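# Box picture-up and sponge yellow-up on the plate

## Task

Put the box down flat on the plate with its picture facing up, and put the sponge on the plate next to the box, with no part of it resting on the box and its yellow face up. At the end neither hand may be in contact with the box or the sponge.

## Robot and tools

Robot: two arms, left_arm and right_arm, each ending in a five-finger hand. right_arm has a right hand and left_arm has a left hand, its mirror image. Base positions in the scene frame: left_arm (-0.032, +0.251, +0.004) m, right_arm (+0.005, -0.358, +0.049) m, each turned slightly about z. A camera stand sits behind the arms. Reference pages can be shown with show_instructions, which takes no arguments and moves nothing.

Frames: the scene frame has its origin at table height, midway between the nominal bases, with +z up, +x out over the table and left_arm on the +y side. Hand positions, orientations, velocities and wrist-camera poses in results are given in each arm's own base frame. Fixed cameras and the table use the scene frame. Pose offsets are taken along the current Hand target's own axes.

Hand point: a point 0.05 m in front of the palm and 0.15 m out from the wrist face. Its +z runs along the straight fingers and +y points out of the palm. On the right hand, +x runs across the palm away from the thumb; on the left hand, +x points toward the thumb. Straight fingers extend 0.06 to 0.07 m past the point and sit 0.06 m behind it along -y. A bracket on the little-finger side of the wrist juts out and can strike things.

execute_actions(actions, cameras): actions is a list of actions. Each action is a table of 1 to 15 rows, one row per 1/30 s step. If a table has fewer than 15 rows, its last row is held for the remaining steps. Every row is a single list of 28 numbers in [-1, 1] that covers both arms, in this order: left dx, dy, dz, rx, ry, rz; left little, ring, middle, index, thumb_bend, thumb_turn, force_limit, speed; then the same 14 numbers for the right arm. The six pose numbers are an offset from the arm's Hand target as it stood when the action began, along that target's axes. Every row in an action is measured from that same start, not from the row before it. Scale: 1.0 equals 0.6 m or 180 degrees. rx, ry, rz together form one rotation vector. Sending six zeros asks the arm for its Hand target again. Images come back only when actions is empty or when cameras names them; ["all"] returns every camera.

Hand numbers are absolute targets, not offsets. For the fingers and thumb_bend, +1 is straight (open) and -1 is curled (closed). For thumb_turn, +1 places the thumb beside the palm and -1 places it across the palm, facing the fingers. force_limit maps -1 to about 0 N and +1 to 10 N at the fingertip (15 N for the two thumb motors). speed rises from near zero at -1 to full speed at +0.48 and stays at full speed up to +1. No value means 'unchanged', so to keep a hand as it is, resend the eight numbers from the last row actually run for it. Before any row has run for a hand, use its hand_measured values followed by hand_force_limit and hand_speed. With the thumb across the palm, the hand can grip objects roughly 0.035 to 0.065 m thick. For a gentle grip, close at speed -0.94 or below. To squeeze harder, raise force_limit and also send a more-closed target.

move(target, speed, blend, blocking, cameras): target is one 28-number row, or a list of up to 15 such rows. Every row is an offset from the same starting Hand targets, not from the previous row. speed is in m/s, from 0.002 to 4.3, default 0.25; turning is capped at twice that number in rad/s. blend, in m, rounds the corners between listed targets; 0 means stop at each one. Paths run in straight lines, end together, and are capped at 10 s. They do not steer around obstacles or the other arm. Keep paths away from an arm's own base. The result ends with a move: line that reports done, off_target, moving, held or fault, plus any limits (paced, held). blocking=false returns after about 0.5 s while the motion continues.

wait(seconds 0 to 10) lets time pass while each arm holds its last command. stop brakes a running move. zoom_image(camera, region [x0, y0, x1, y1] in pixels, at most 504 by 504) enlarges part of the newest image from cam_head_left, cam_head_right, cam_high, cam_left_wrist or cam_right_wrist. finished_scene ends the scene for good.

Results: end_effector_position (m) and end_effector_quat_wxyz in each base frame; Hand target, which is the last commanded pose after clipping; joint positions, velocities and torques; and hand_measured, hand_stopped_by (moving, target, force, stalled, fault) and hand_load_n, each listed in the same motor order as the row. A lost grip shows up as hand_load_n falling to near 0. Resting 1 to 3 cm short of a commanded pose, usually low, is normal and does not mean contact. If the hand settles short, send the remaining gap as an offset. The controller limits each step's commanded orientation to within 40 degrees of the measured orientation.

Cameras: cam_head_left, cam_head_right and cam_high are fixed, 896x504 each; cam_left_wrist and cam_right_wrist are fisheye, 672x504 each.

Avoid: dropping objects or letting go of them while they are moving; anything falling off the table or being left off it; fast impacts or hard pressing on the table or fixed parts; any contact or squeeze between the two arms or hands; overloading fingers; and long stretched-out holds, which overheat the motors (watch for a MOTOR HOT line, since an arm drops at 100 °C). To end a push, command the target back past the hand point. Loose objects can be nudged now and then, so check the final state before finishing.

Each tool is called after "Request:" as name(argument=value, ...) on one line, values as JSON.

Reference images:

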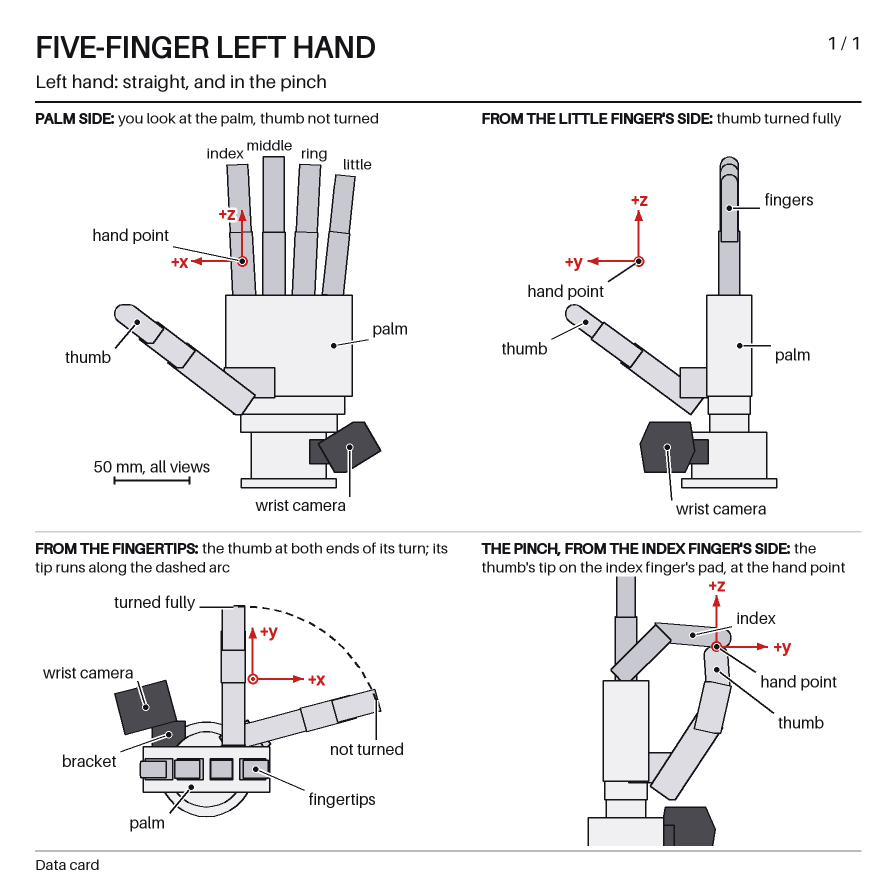

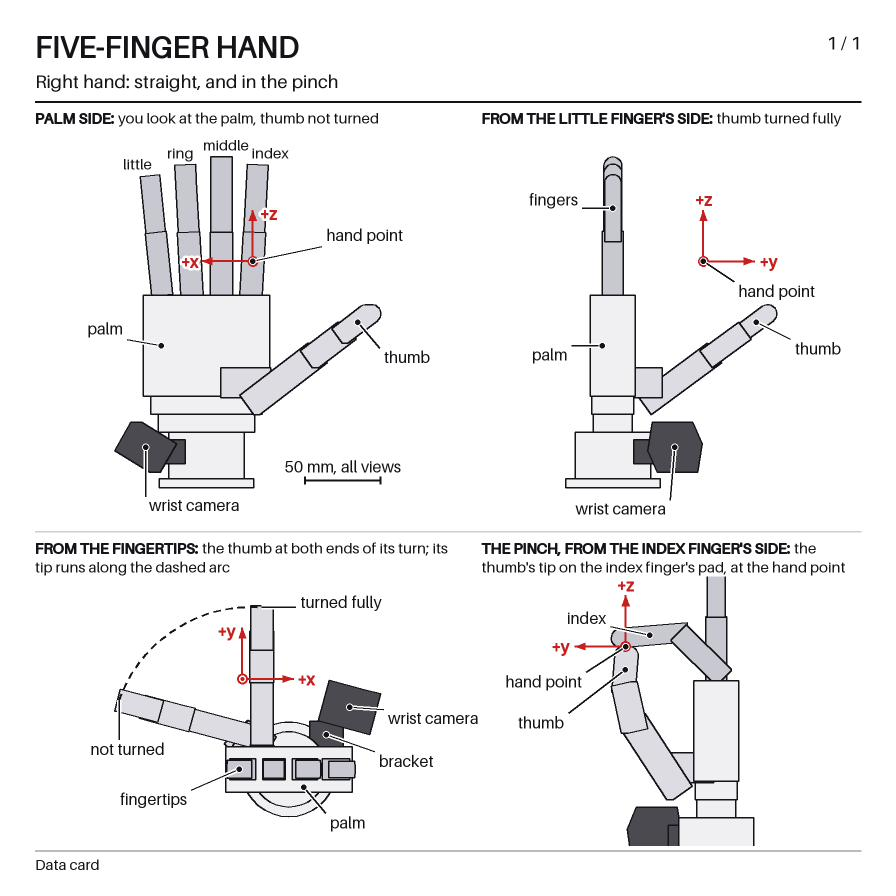

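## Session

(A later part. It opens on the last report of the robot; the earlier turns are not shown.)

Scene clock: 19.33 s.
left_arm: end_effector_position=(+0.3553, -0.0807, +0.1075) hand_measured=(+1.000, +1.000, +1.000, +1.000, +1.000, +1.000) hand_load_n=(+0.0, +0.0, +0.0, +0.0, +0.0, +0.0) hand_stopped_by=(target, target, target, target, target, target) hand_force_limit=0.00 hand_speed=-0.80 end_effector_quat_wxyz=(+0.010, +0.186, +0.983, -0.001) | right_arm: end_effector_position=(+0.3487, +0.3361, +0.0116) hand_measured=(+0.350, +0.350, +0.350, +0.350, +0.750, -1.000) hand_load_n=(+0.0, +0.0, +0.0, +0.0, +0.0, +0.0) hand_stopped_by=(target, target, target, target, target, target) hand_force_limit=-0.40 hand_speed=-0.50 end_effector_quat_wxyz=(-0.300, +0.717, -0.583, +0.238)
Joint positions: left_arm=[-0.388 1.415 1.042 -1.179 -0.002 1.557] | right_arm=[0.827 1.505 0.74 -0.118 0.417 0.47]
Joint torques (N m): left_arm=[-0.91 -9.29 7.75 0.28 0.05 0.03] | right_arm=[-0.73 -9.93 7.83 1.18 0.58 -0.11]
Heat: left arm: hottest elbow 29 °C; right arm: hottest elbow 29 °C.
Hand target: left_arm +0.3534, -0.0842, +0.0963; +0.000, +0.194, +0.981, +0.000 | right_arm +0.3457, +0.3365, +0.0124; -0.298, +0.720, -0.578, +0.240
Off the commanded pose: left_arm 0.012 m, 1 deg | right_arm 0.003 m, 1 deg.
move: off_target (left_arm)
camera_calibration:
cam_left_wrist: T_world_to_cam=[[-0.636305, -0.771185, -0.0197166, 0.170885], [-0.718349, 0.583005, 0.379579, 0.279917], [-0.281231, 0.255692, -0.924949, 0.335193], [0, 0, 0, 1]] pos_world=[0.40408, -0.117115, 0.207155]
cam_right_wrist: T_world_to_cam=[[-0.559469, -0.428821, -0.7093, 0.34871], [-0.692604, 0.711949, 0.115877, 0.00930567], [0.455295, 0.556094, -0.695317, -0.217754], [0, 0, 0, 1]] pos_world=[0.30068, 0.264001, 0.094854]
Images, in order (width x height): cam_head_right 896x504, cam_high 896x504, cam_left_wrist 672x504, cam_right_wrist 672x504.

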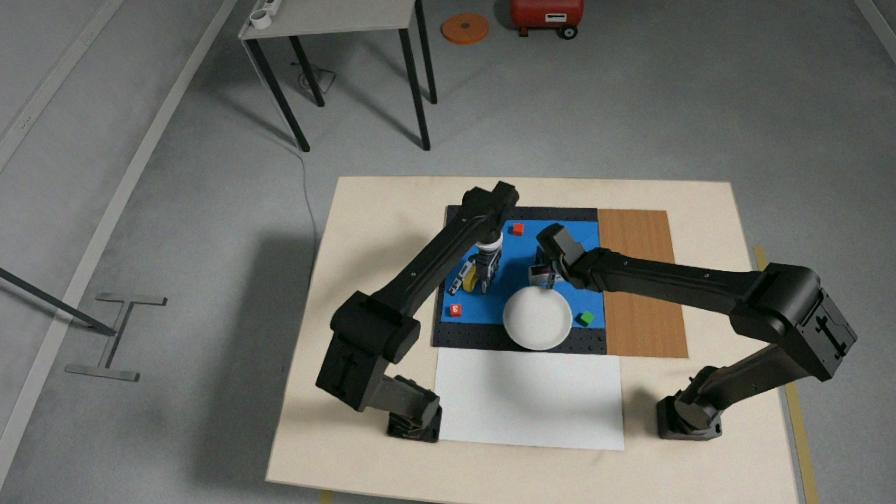

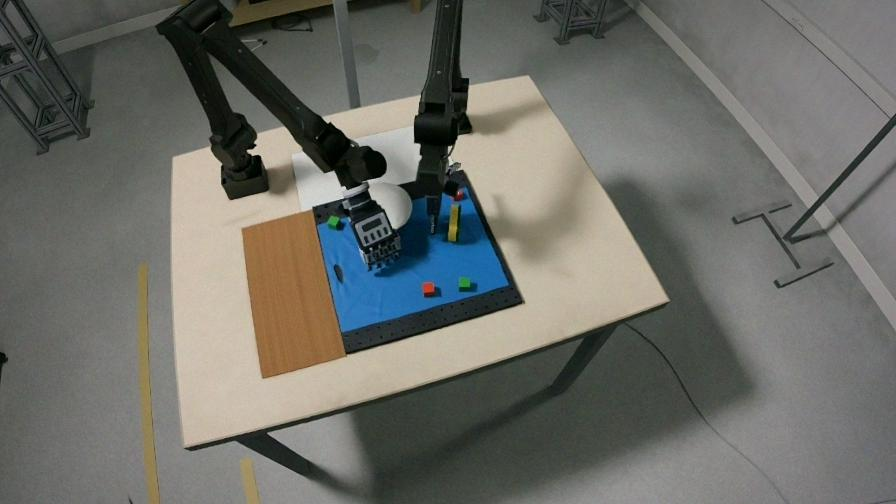

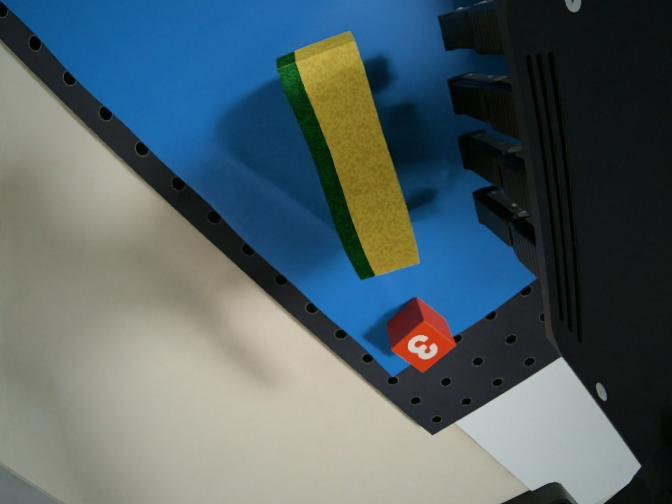

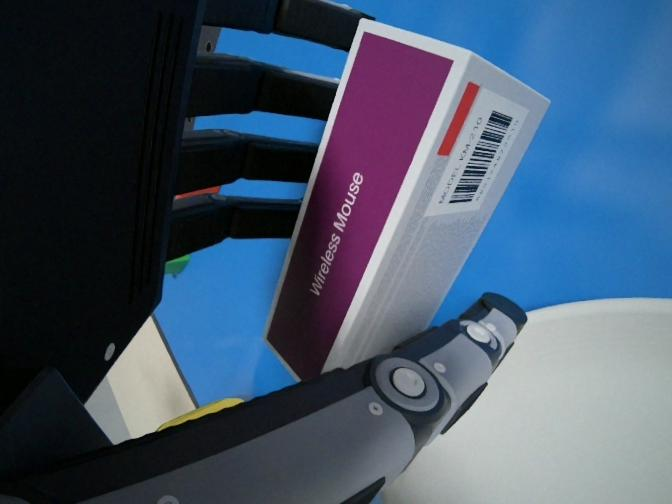

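Request:
move(target=[0,0.083,-0.018,0,0,0,1,1,1,1,1,1,0,-0.8,0,0,0,0,0,0,-0.3,-0.3,-0.3,-0.3,0.0,-1,-0.4,-0.88], speed=0.08, cameras=["cam_head_right","cam_high","cam_left_wrist","cam_right_wrist"])

Scene clock: 21.97 s.
left_arm: end_effector_position=(+0.3680, -0.0406, +0.1077) hand_measured=(+1.000, +1.000, +1.000, +1.000, +1.000, +1.000) hand_load_n=(+0.0, +0.0, +0.0, +0.0, +0.0, +0.0) hand_stopped_by=(target, target, target, target, target, target) hand_force_limit=0.00 hand_speed=-0.80 end_effector_quat_wxyz=(+0.006, +0.190, +0.982, +0.000) | right_arm: end_effector_position=(+0.3486, +0.3360, +0.0115) hand_measured=(-0.206, -0.094, -0.038, -0.082, +0.548, -1.000) hand_load_n=(+5.0, +0.5, +1.0, +4.5, +9.0, +4.5) hand_stopped_by=(force, force, force, force, force, target) hand_force_limit=-0.40 hand_speed=-0.88 end_effector_quat_wxyz=(-0.300, +0.717, -0.583, +0.238)
Joint positions: left_arm=[-0.28 1.415 1.042 -1.185 -0.001 1.674] | right_arm=[0.827 1.505 0.74 -0.119 0.417 0.47]
Joint torques (N m): left_arm=[0.44 -9.47 9.99 -0.46 0 0.14] | right_arm=[-0.73 -9.88 7.83 1.21 0.57 -0.11]
Heat: left arm: hottest elbow 29 °C; right arm: hottest elbow 29 °C.
Hand target: left_arm +0.3724, -0.0382, +0.1071; +0.000, +0.194, +0.981, +0.000 | right_arm +0.3457, +0.3366, +0.0124; -0.298, +0.720, -0.578, +0.239
Off the commanded pose: left_arm 0.005 m, 1 deg | right_arm 0.003 m, 1 deg.
move: done
camera_calibration:
cam_left_wrist: T_world_to_cam=[[-0.643512, -0.765222, -0.0180891, 0.212527], [-0.710653, 0.588509, 0.385526, 0.26234], [-0.284367, 0.260945, -0.92252, 0.329801], [0, 0, 0, 1]] pos_world=[0.416981, -0.0778187, 0.206953]
cam_right_wrist: T_world_to_cam=[[-0.5598, -0.429191, -0.708815, 0.348695], [-0.69253, 0.712034, 0.115799, 0.00928146], [0.455, 0.5557, -0.695825, -0.217481], [0, 0, 0, 1]] pos_world=[0.300581, 0.263903, 0.094757]
Images, in order (width x height): cam_head_right 896x504, cam_high 896x504, cam_left_wrist 672x504, cam_right_wrist 672x504.

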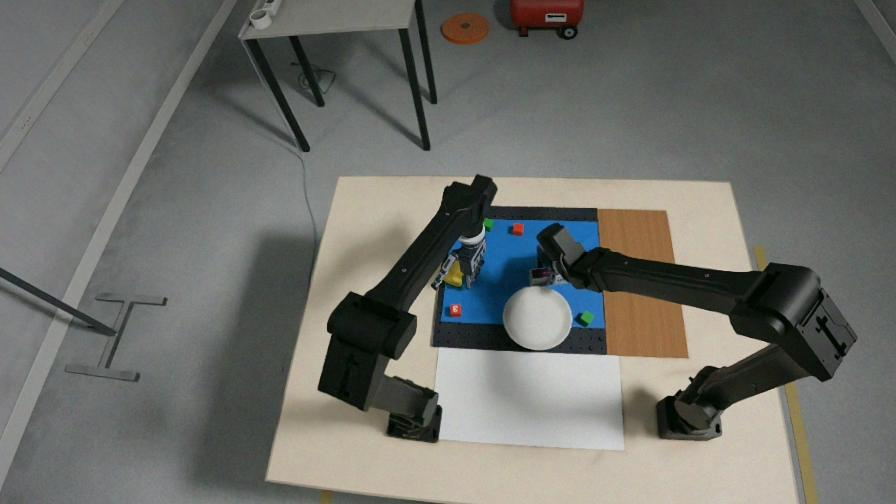

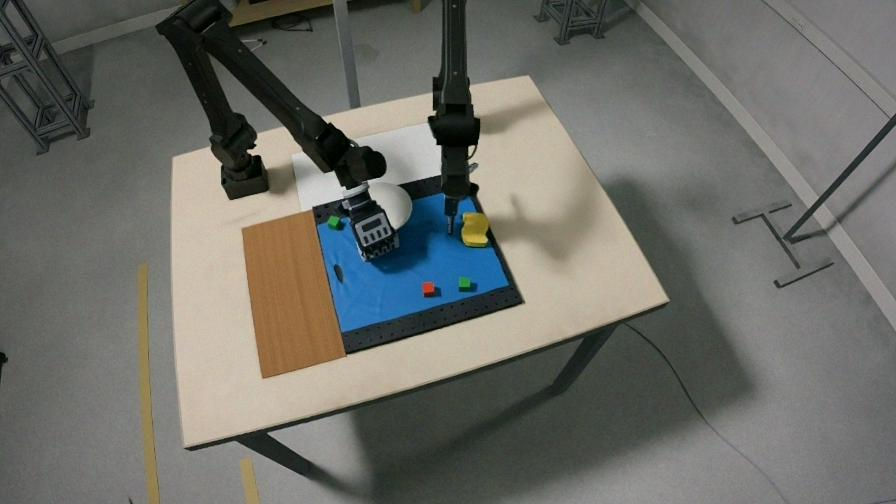

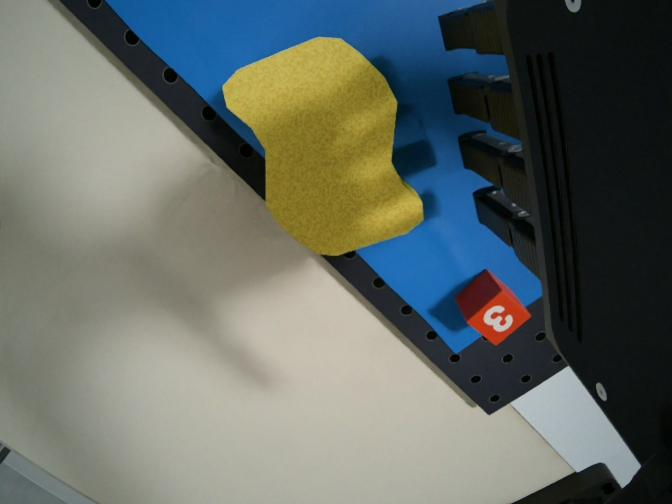

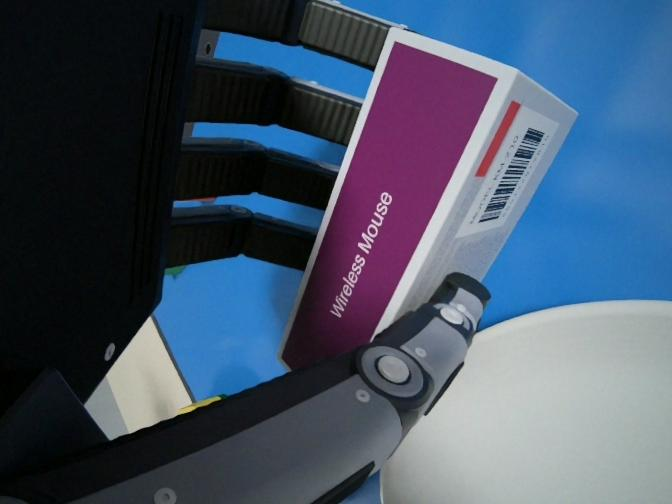

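Request:
zoom_image(camera="cam_left_wrist", region=[180, 0, 560, 360])

Request:
zoom_image(camera="cam_high", region=[300, 160, 520, 310])

Scaled by 1.326 from the camera's 672x504 image, which has a finer 960x720 frame.

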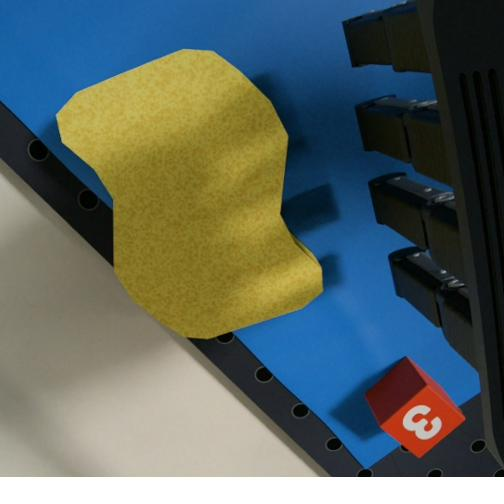

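Scaled by 2.291.

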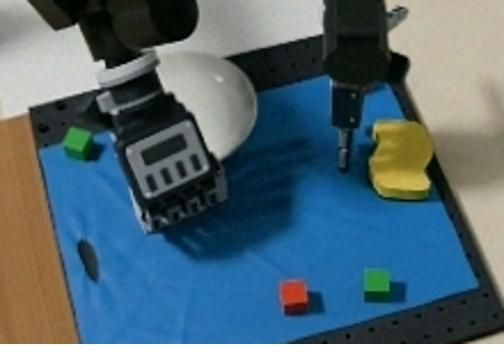

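Request:
move(target=[-0.007,0.017,-0.138,0.1241,-0.1412,-0.5272,1,1,1,1,1,-1,0,0,0,-0.0648,-0.0648,0,0,0,-0.3,-0.3,-0.3,-0.3,0.0,-1,-0.4,-0.88], speed=0.4, cameras=["cam_head_right","cam_high","cam_right_wrist"])

Scene clock: 27.83 s.
left_arm: end_effector_position=(+0.3808, -0.0322, +0.1898) hand_measured=(+1.000, +1.000, +1.000, +1.000, +1.000, -1.000) hand_load_n=(+0.0, +0.0, +0.0, +0.0, +0.0, +0.0) hand_stopped_by=(target, target, target, target, target, target) hand_force_limit=0.00 hand_speed=0.00 end_effector_quat_wxyz=(+0.151, -0.580, +0.775, -0.201) | right_arm: end_effector_position=(+0.3271, +0.3122, +0.0320) hand_measured=(-0.206, -0.094, -0.038, -0.082, +0.548, -1.000) hand_load_n=(+4.0, +0.5, +1.5, +5.5, +9.0, +5.0) hand_stopped_by=(force, force, force, force, force, target) hand_force_limit=-0.40 hand_speed=-0.88 end_effector_quat_wxyz=(-0.264, +0.731, -0.583, +0.236)
Joint positions: left_arm=[0.027 1.169 1.034 -0.948 0.149 0.276] | right_arm=[0.827 1.406 0.74 -0.296 0.419 0.47]
Joint torques (N m): left_arm=[0.15 -9.52 8.83 1.5 0.01 -0.23] | right_arm=[-0.73 -10.17 13.23 1.01 0.53 -0.11]
Heat: left arm: hottest elbow 30 °C; right arm: hottest elbow 29 °C.
Hand target: left_arm +0.3801, -0.0304, +0.1899; +0.157, -0.588, +0.767, -0.205 | right_arm +0.3457, +0.3365, +0.0674; -0.298, +0.720, -0.578, +0.240
Off the commanded pose: left_arm 0.002 m, 2 deg | right_arm 0.047 m, 4 deg.
move: off_target (right_arm)
camera_calibration:
cam_right_wrist: T_world_to_cam=[[-0.595488, -0.468228, -0.652807, 0.363082], [-0.68604, 0.719208, 0.109948, 0.00480148], [0.418023, 0.513325, -0.749503, -0.153188], [0, 0, 0, 1]] pos_world=[0.283541, 0.245187, 0.12168]
Images, in order (width x height): cam_head_right 896x504, cam_high 896x504, cam_right_wrist 672x504.

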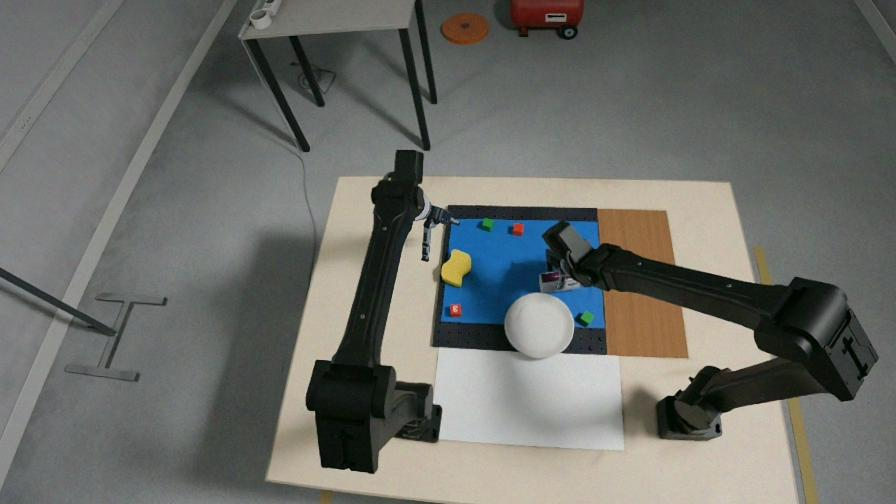

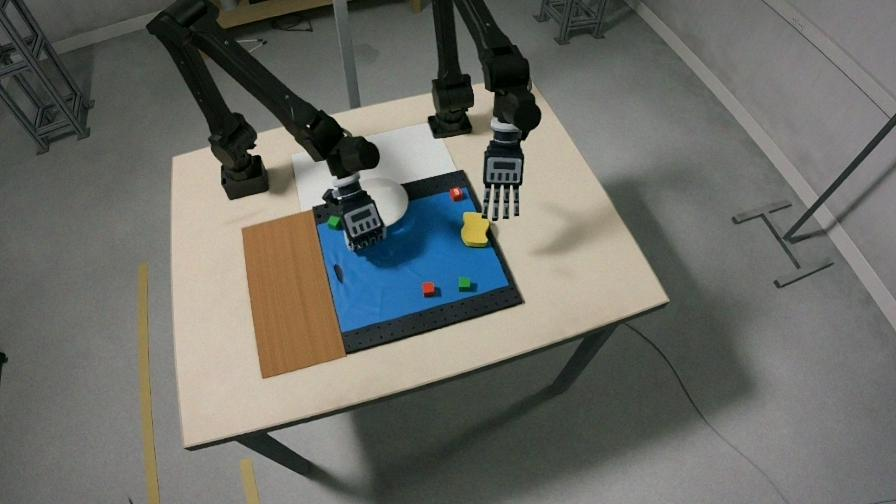

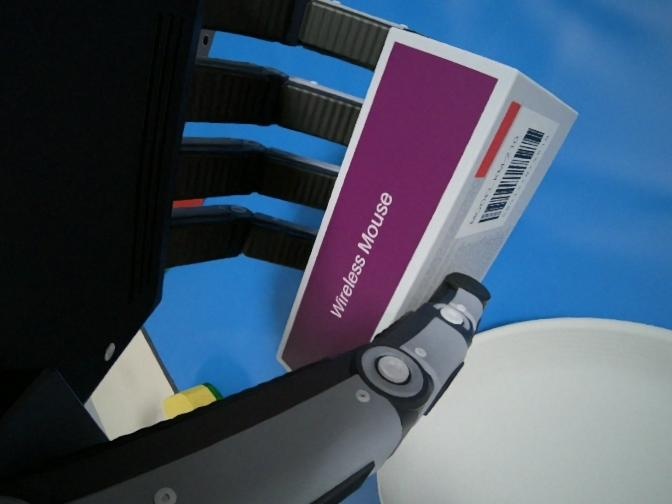

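Request:
zoom_image(camera="cam_high", region=[310, 160, 520, 300])

Request:
zoom_image(camera="cam_head_right", region=[430, 200, 610, 370])

Scaled by 2.400.

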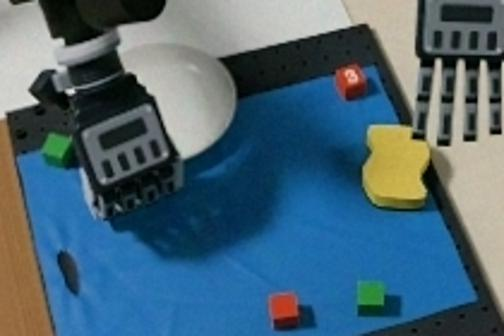

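Scaled by 2.800.

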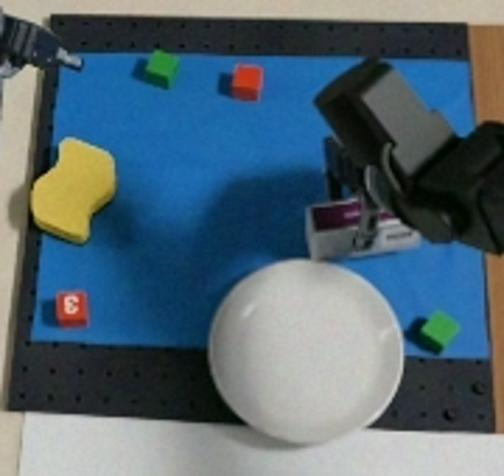

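Request:
move(target=[0,0,0,0,0,0,1,1,1,1,1,-1,0,0,0,-0.035,-0.035,0,0,0,-0.3,-0.3,-0.3,-0.3,0.0,-1,-0.4,-0.88], speed=0.05, cameras=["cam_head_right","cam_high"])

Scene clock: 29.30 s.
left_arm: end_effector_position=(+0.3808, -0.0322, +0.1898) hand_measured=(+1.000, +1.000, +1.000, +1.000, +1.000, -1.000) hand_load_n=(+0.0, +0.0, +0.0, +0.0, +0.0, +0.0) hand_stopped_by=(target, target, target, target, target, target) hand_force_limit=0.00 hand_speed=0.00 end_effector_quat_wxyz=(+0.151, -0.580, +0.775, -0.201) | right_arm: end_effector_position=(+0.3277, +0.3129, +0.0601) hand_measured=(-0.206, -0.094, -0.038, -0.082, +0.548, -1.000) hand_load_n=(+4.0, +0.5, +1.0, +5.0, +9.0, +4.5) hand_stopped_by=(force, force, force, force, force, target) hand_force_limit=-0.40 hand_speed=-0.88 end_effector_quat_wxyz=(-0.262, +0.731, -0.583, +0.236)
Joint positions: left_arm=[0.027 1.169 1.034 -0.948 0.149 0.275] | right_arm=[0.827 1.357 0.783 -0.39 0.419 0.47]
Joint torques (N m): left_arm=[0.56 -9.7 8.88 1.43 0.01 -0.21] | right_arm=[-0.73 -9.82 13.83 1.09 0.53 -0.11]
Heat: left arm: hottest elbow 30 °C; right arm: hottest elbow 30 °C.
Hand target: left_arm +0.3801, -0.0305, +0.1899; +0.157, -0.588, +0.767, -0.205 | right_arm +0.3457, +0.3364, +0.0969; -0.298, +0.721, -0.579, +0.239
Off the commanded pose: left_arm 0.002 m, 2 deg | right_arm 0.048 m, 4 deg.
move: off_target (right_arm)
Images, in order (width x height): cam_head_right 896x504, cam_high 896x504.

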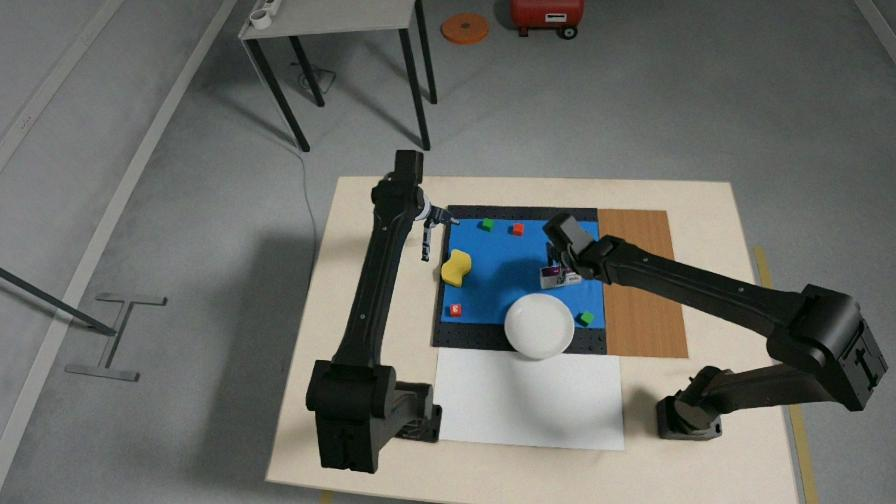

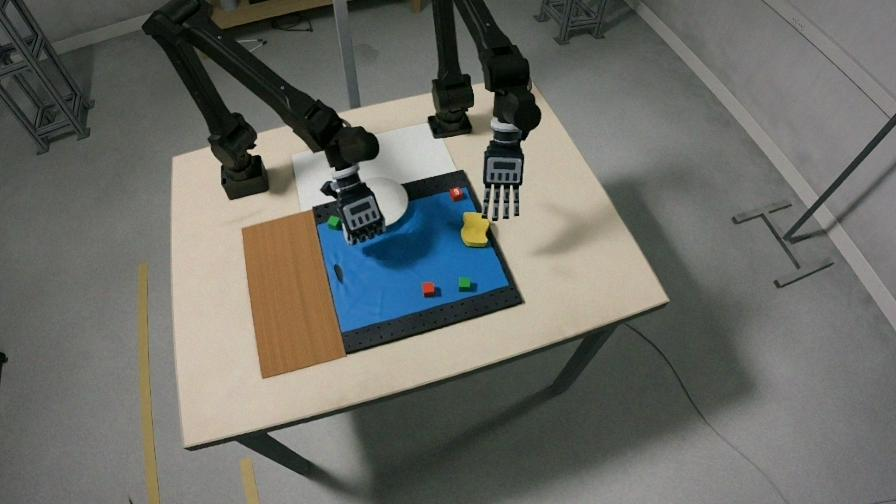

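Request:
move(target=[0.0163,0.0448,0.128,0.1141,0.3656,0.3857,1,1,1,1,1,-1,0,0,-0.1518,0.1293,-0.1528,0.0191,-0.3146,-0.2942,-0.3,-0.3,-0.3,-0.3,0.0,-1,-0.4,-0.88], speed=0.35, cameras=["all"])

Scene clock: 34.60 s.
left_arm: end_effector_position=(+0.3766, -0.0436, +0.1079) hand_measured=(+1.000, +1.000, +1.000, +1.000, +1.000, -1.000) hand_load_n=(+0.0, +0.0, +0.0, +0.0, +0.0, +0.0) hand_stopped_by=(target, target, target, target, target, target) hand_force_limit=0.00 hand_speed=0.00 end_effector_quat_wxyz=(-0.071, +0.079, +0.899, -0.424) | right_arm: end_effector_position=(+0.1973, +0.3807, +0.0880) hand_measured=(-0.206, -0.094, -0.038, -0.082, +0.548, -1.000) hand_load_n=(+4.0, +0.0, +1.0, +5.0, +9.0, +4.5) hand_stopped_by=(force, force, force, force, force, target) hand_force_limit=-0.40 hand_speed=-0.88 end_effector_quat_wxyz=(-0.400, +0.916, -0.012, -0.009)
Joint positions: left_arm=[0.133 1.67 1.242 -1.577 0.803 2.067] | right_arm=[0.88 1.298 0.768 -0.351 -0.491 -0.484]
Joint torques (N m): left_arm=[-0.62 -11.58 11.86 -1.37 0.49 0.15] | right_arm=[-0.91 -7.12 13.48 1.25 -0.46 -0.1]
Heat: left arm: hottest elbow 30 °C; right arm: hottest elbow 30 °C.
Hand target: left_arm +0.3923, -0.0438, +0.1100; -0.082, +0.153, +0.865, -0.470 | right_arm +0.2092, +0.3995, +0.1071; -0.414, +0.910, +0.000, +0.001
Off the commanded pose: left_arm 0.016 m, 11 deg | right_arm 0.029 m, 3 deg.
joint sent to its limit (left arm) — joint 6 (wrist roll), upper limit. The joint targets are off in orientation, not in position.
move: off_target (left_arm, right_arm)
camera_calibration:
cam_left_wrist: T_world_to_cam=[[-0.384414, -0.542471, 0.746961, 0.0455104], [-0.754452, 0.650901, 0.0844387, 0.321871], [-0.532003, -0.531087, -0.659484, 0.363564], [0, 0, 0, 1]] pos_world=[0.453749, 0.00826615, 0.178592]
cam_right_wrist: T_world_to_cam=[[0.280536, -0.614729, -0.737162, 0.244845], [-0.84703, -0.5198, 0.11112, 0.363663], [-0.451485, 0.593225, -0.666517, 0.0417008], [0, 0, 0, 1]] pos_world=[0.258173, 0.314808, 0.167874]

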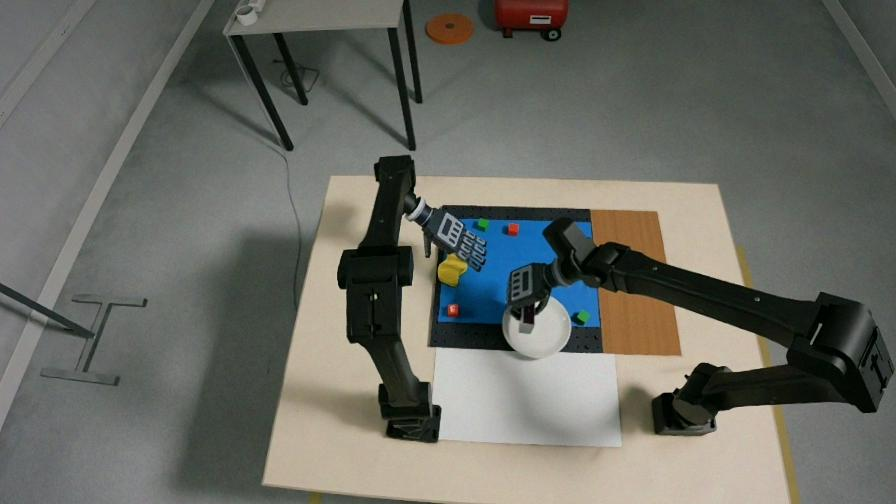

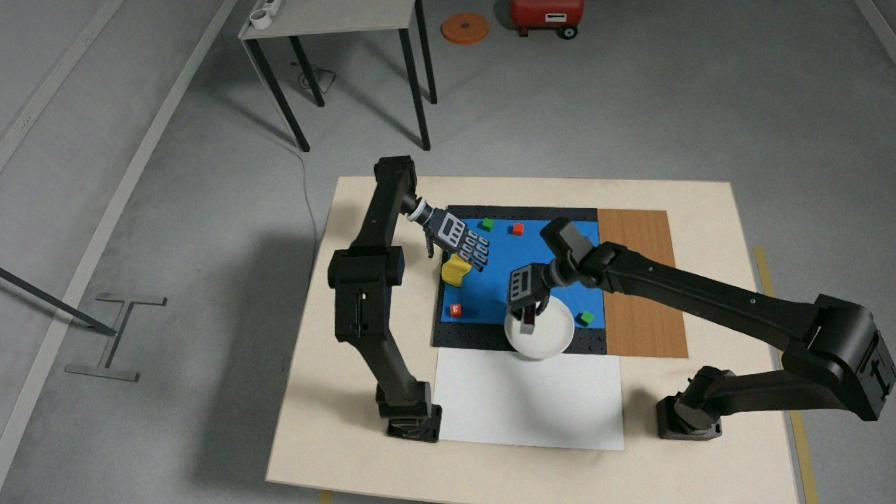

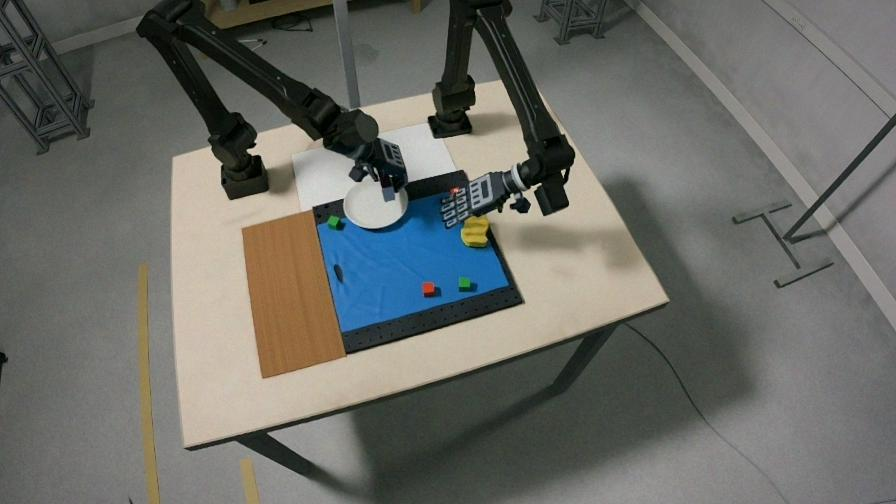

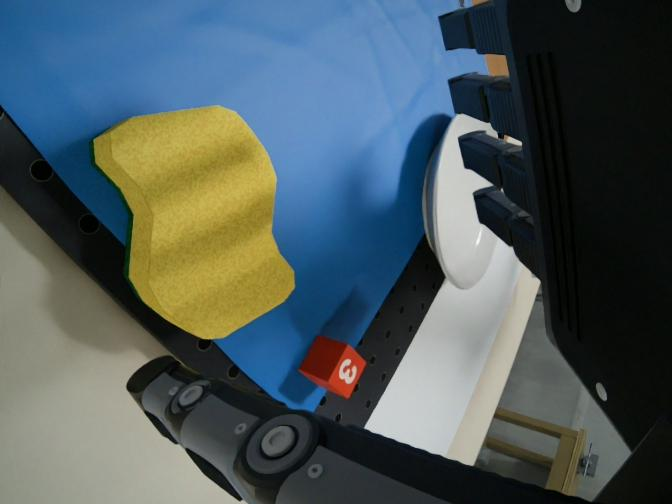

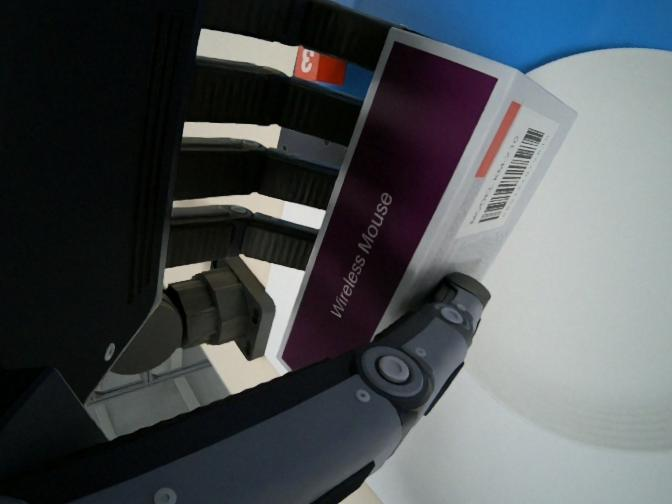

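Request:
zoom_image(camera="cam_head_right", region=[430, 220, 610, 370])

Request:
zoom_image(camera="cam_high", region=[320, 130, 500, 260])

Request:
zoom_image(camera="cam_head_left", region=[430, 220, 610, 370])

Scaled by 2.800.

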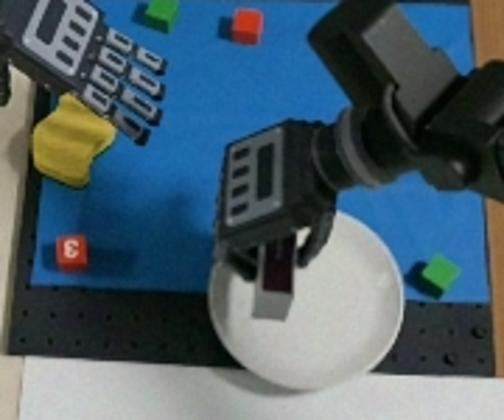

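Scaled by 2.800.

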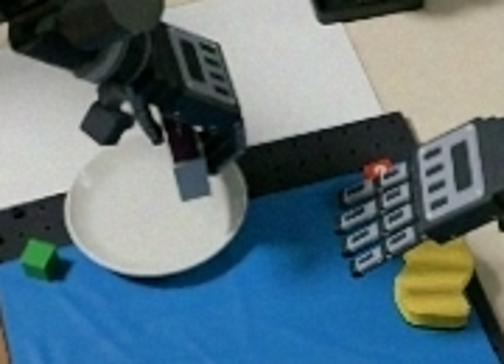

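Scaled by 2.800.

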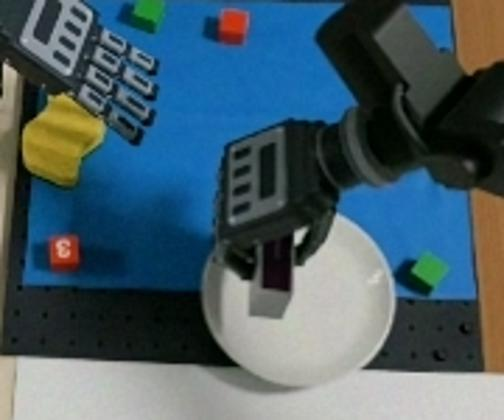

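Request:
move(target=[0.011,0.0445,0.0382,-0.0001,-0.0462,-0.0308,1,1,1,1,1,-1,0,0,-0.015,0.0717,0.0447,0,0,0,-0.3,-0.3,-0.3,-0.3,0.0,-1,-0.4,-0.88], speed=0.12, cameras=["all"])

Scene clock: 37.37 s.
left_arm: end_effector_position=(+0.3860, -0.0491, +0.0883) hand_measured=(+1.000, +1.000, +1.000, +1.000, +1.000, -1.000) hand_load_n=(+0.0, +0.0, +0.0, +0.0, +0.0, +0.0) hand_stopped_by=(target, target, target, target, target, target) hand_force_limit=0.00 hand_speed=0.00 end_effector_quat_wxyz=(-0.033, +0.064, +0.885, -0.459) | right_arm: end_effector_position=(+0.2033, +0.3902, +0.0629) hand_measured=(-0.206, -0.094, -0.038, -0.082, +0.548, -1.000) hand_load_n=(+4.0, +0.5, +1.0, +5.0, +9.0, +4.5) hand_stopped_by=(force, force, force, force, force, target) hand_force_limit=-0.40 hand_speed=-0.88 end_effector_quat_wxyz=(-0.414, +0.910, -0.005, +0.002)
Joint positions: left_arm=[0.159 1.685 1.19 -1.475 0.895 2.067] | right_arm=[0.883 1.356 0.73 -0.213 -0.491 -0.484]
Joint torques (N m): left_arm=[0.44 -12.04 6.6 -0.35 0.75 0.13] | right_arm=[-0.73 -7.53 8.06 2.32 -0.31 -0.1]
Heat: left arm: hottest elbow 30 °C; right arm: hottest elbow 30 °C.
Hand target: left_arm +0.3845, -0.0458, +0.0751; -0.042, +0.076, +0.876, -0.475 | right_arm +0.2003, +0.3916, +0.0570; -0.415, +0.910, +0.000, +0.001
Off the commanded pose: left_arm 0.014 m, 3 deg | right_arm 0.007 m, 1 deg.
joint sent to its limit (left arm) — joint 6 (wrist roll), upper limit. The joint targets still meet the commanded pose.
move: off_target (left_arm)
camera_calibration:
cam_left_wrist: T_world_to_cam=[[-0.387229, -0.507579, 0.769687, 0.0615155], [-0.79599, 0.605308, -0.00128476, 0.355495], [-0.465246, -0.613161, -0.63842, 0.321043], [0, 0, 0, 1]] pos_world=[0.456155, 0.0128915, 0.15807]
cam_right_wrist: T_world_to_cam=[[0.302226, -0.590277, -0.748487, 0.217229], [-0.847504, -0.525819, 0.0724682, 0.38134], [-0.436345, 0.612444, -0.659178, 0.0109618], [0, 0, 0, 1]] pos_world=[0.262318, 0.322028, 0.142184]

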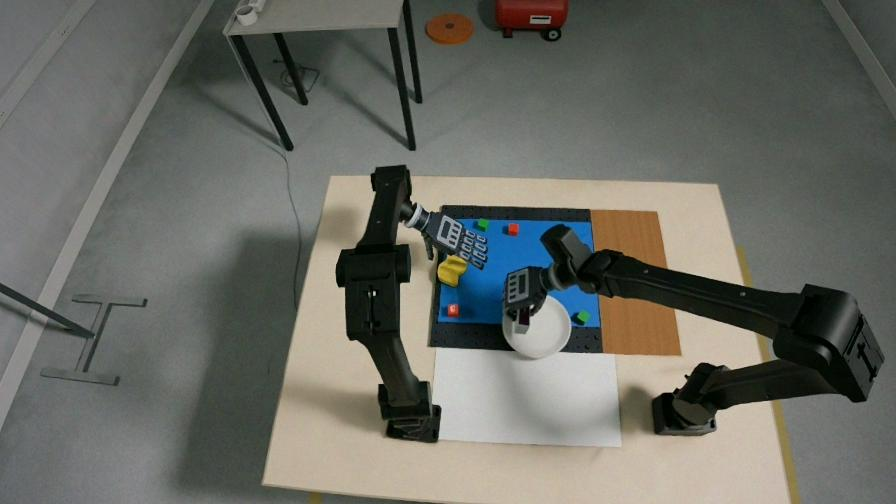

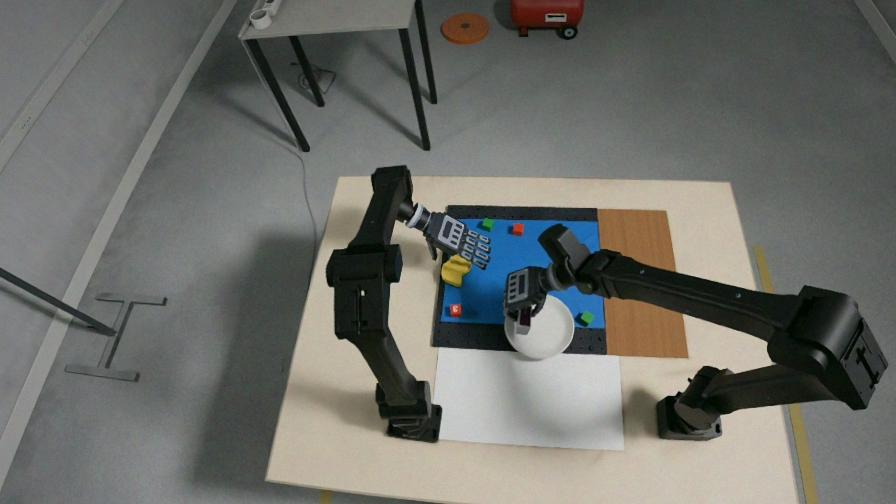

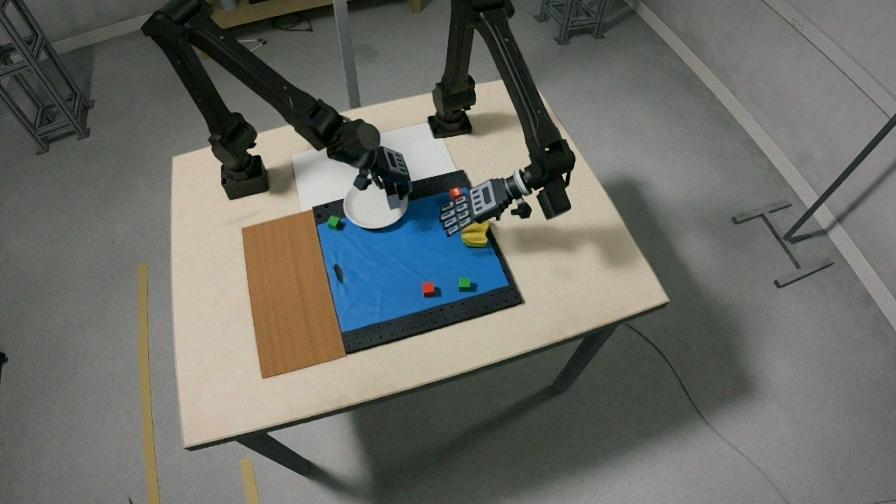

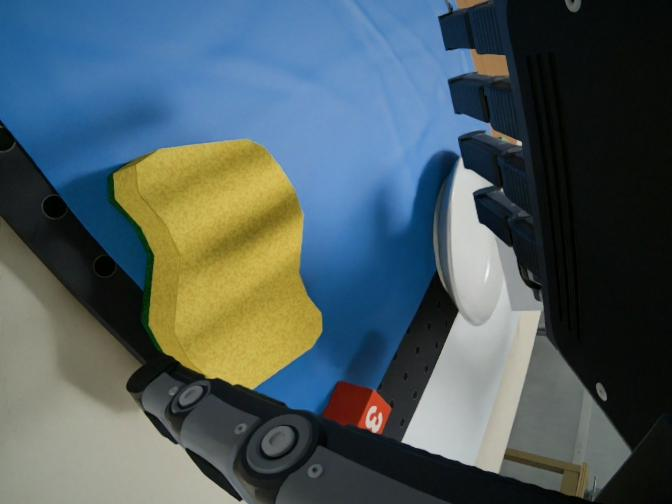

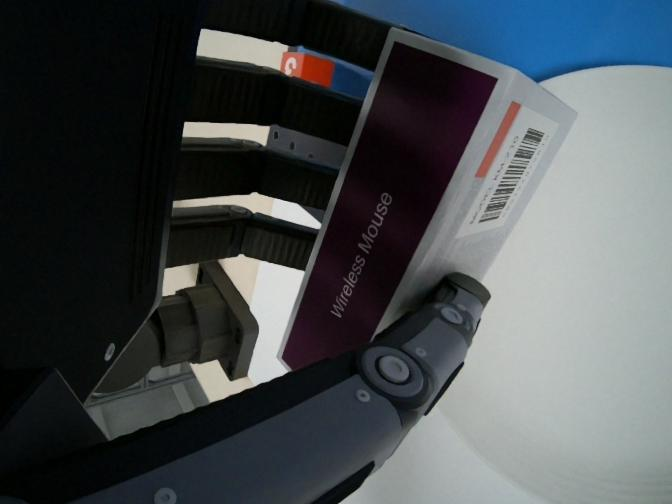

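Request:
zoom_image(camera="cam_head_left", region=[440, 230, 620, 370])

Request:
zoom_image(camera="cam_high", region=[320, 130, 500, 260])

Scaled by 2.800.

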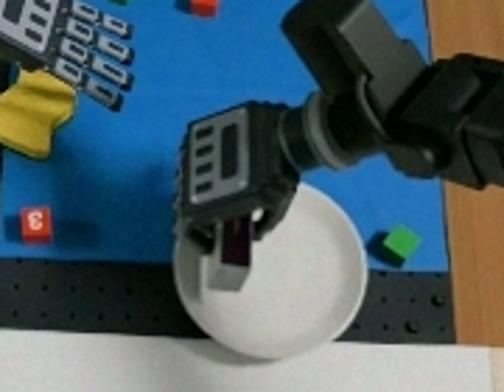

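Scaled by 2.800.

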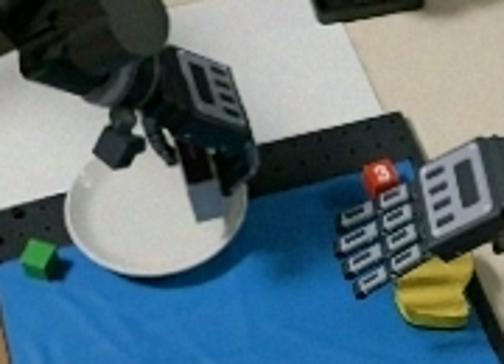

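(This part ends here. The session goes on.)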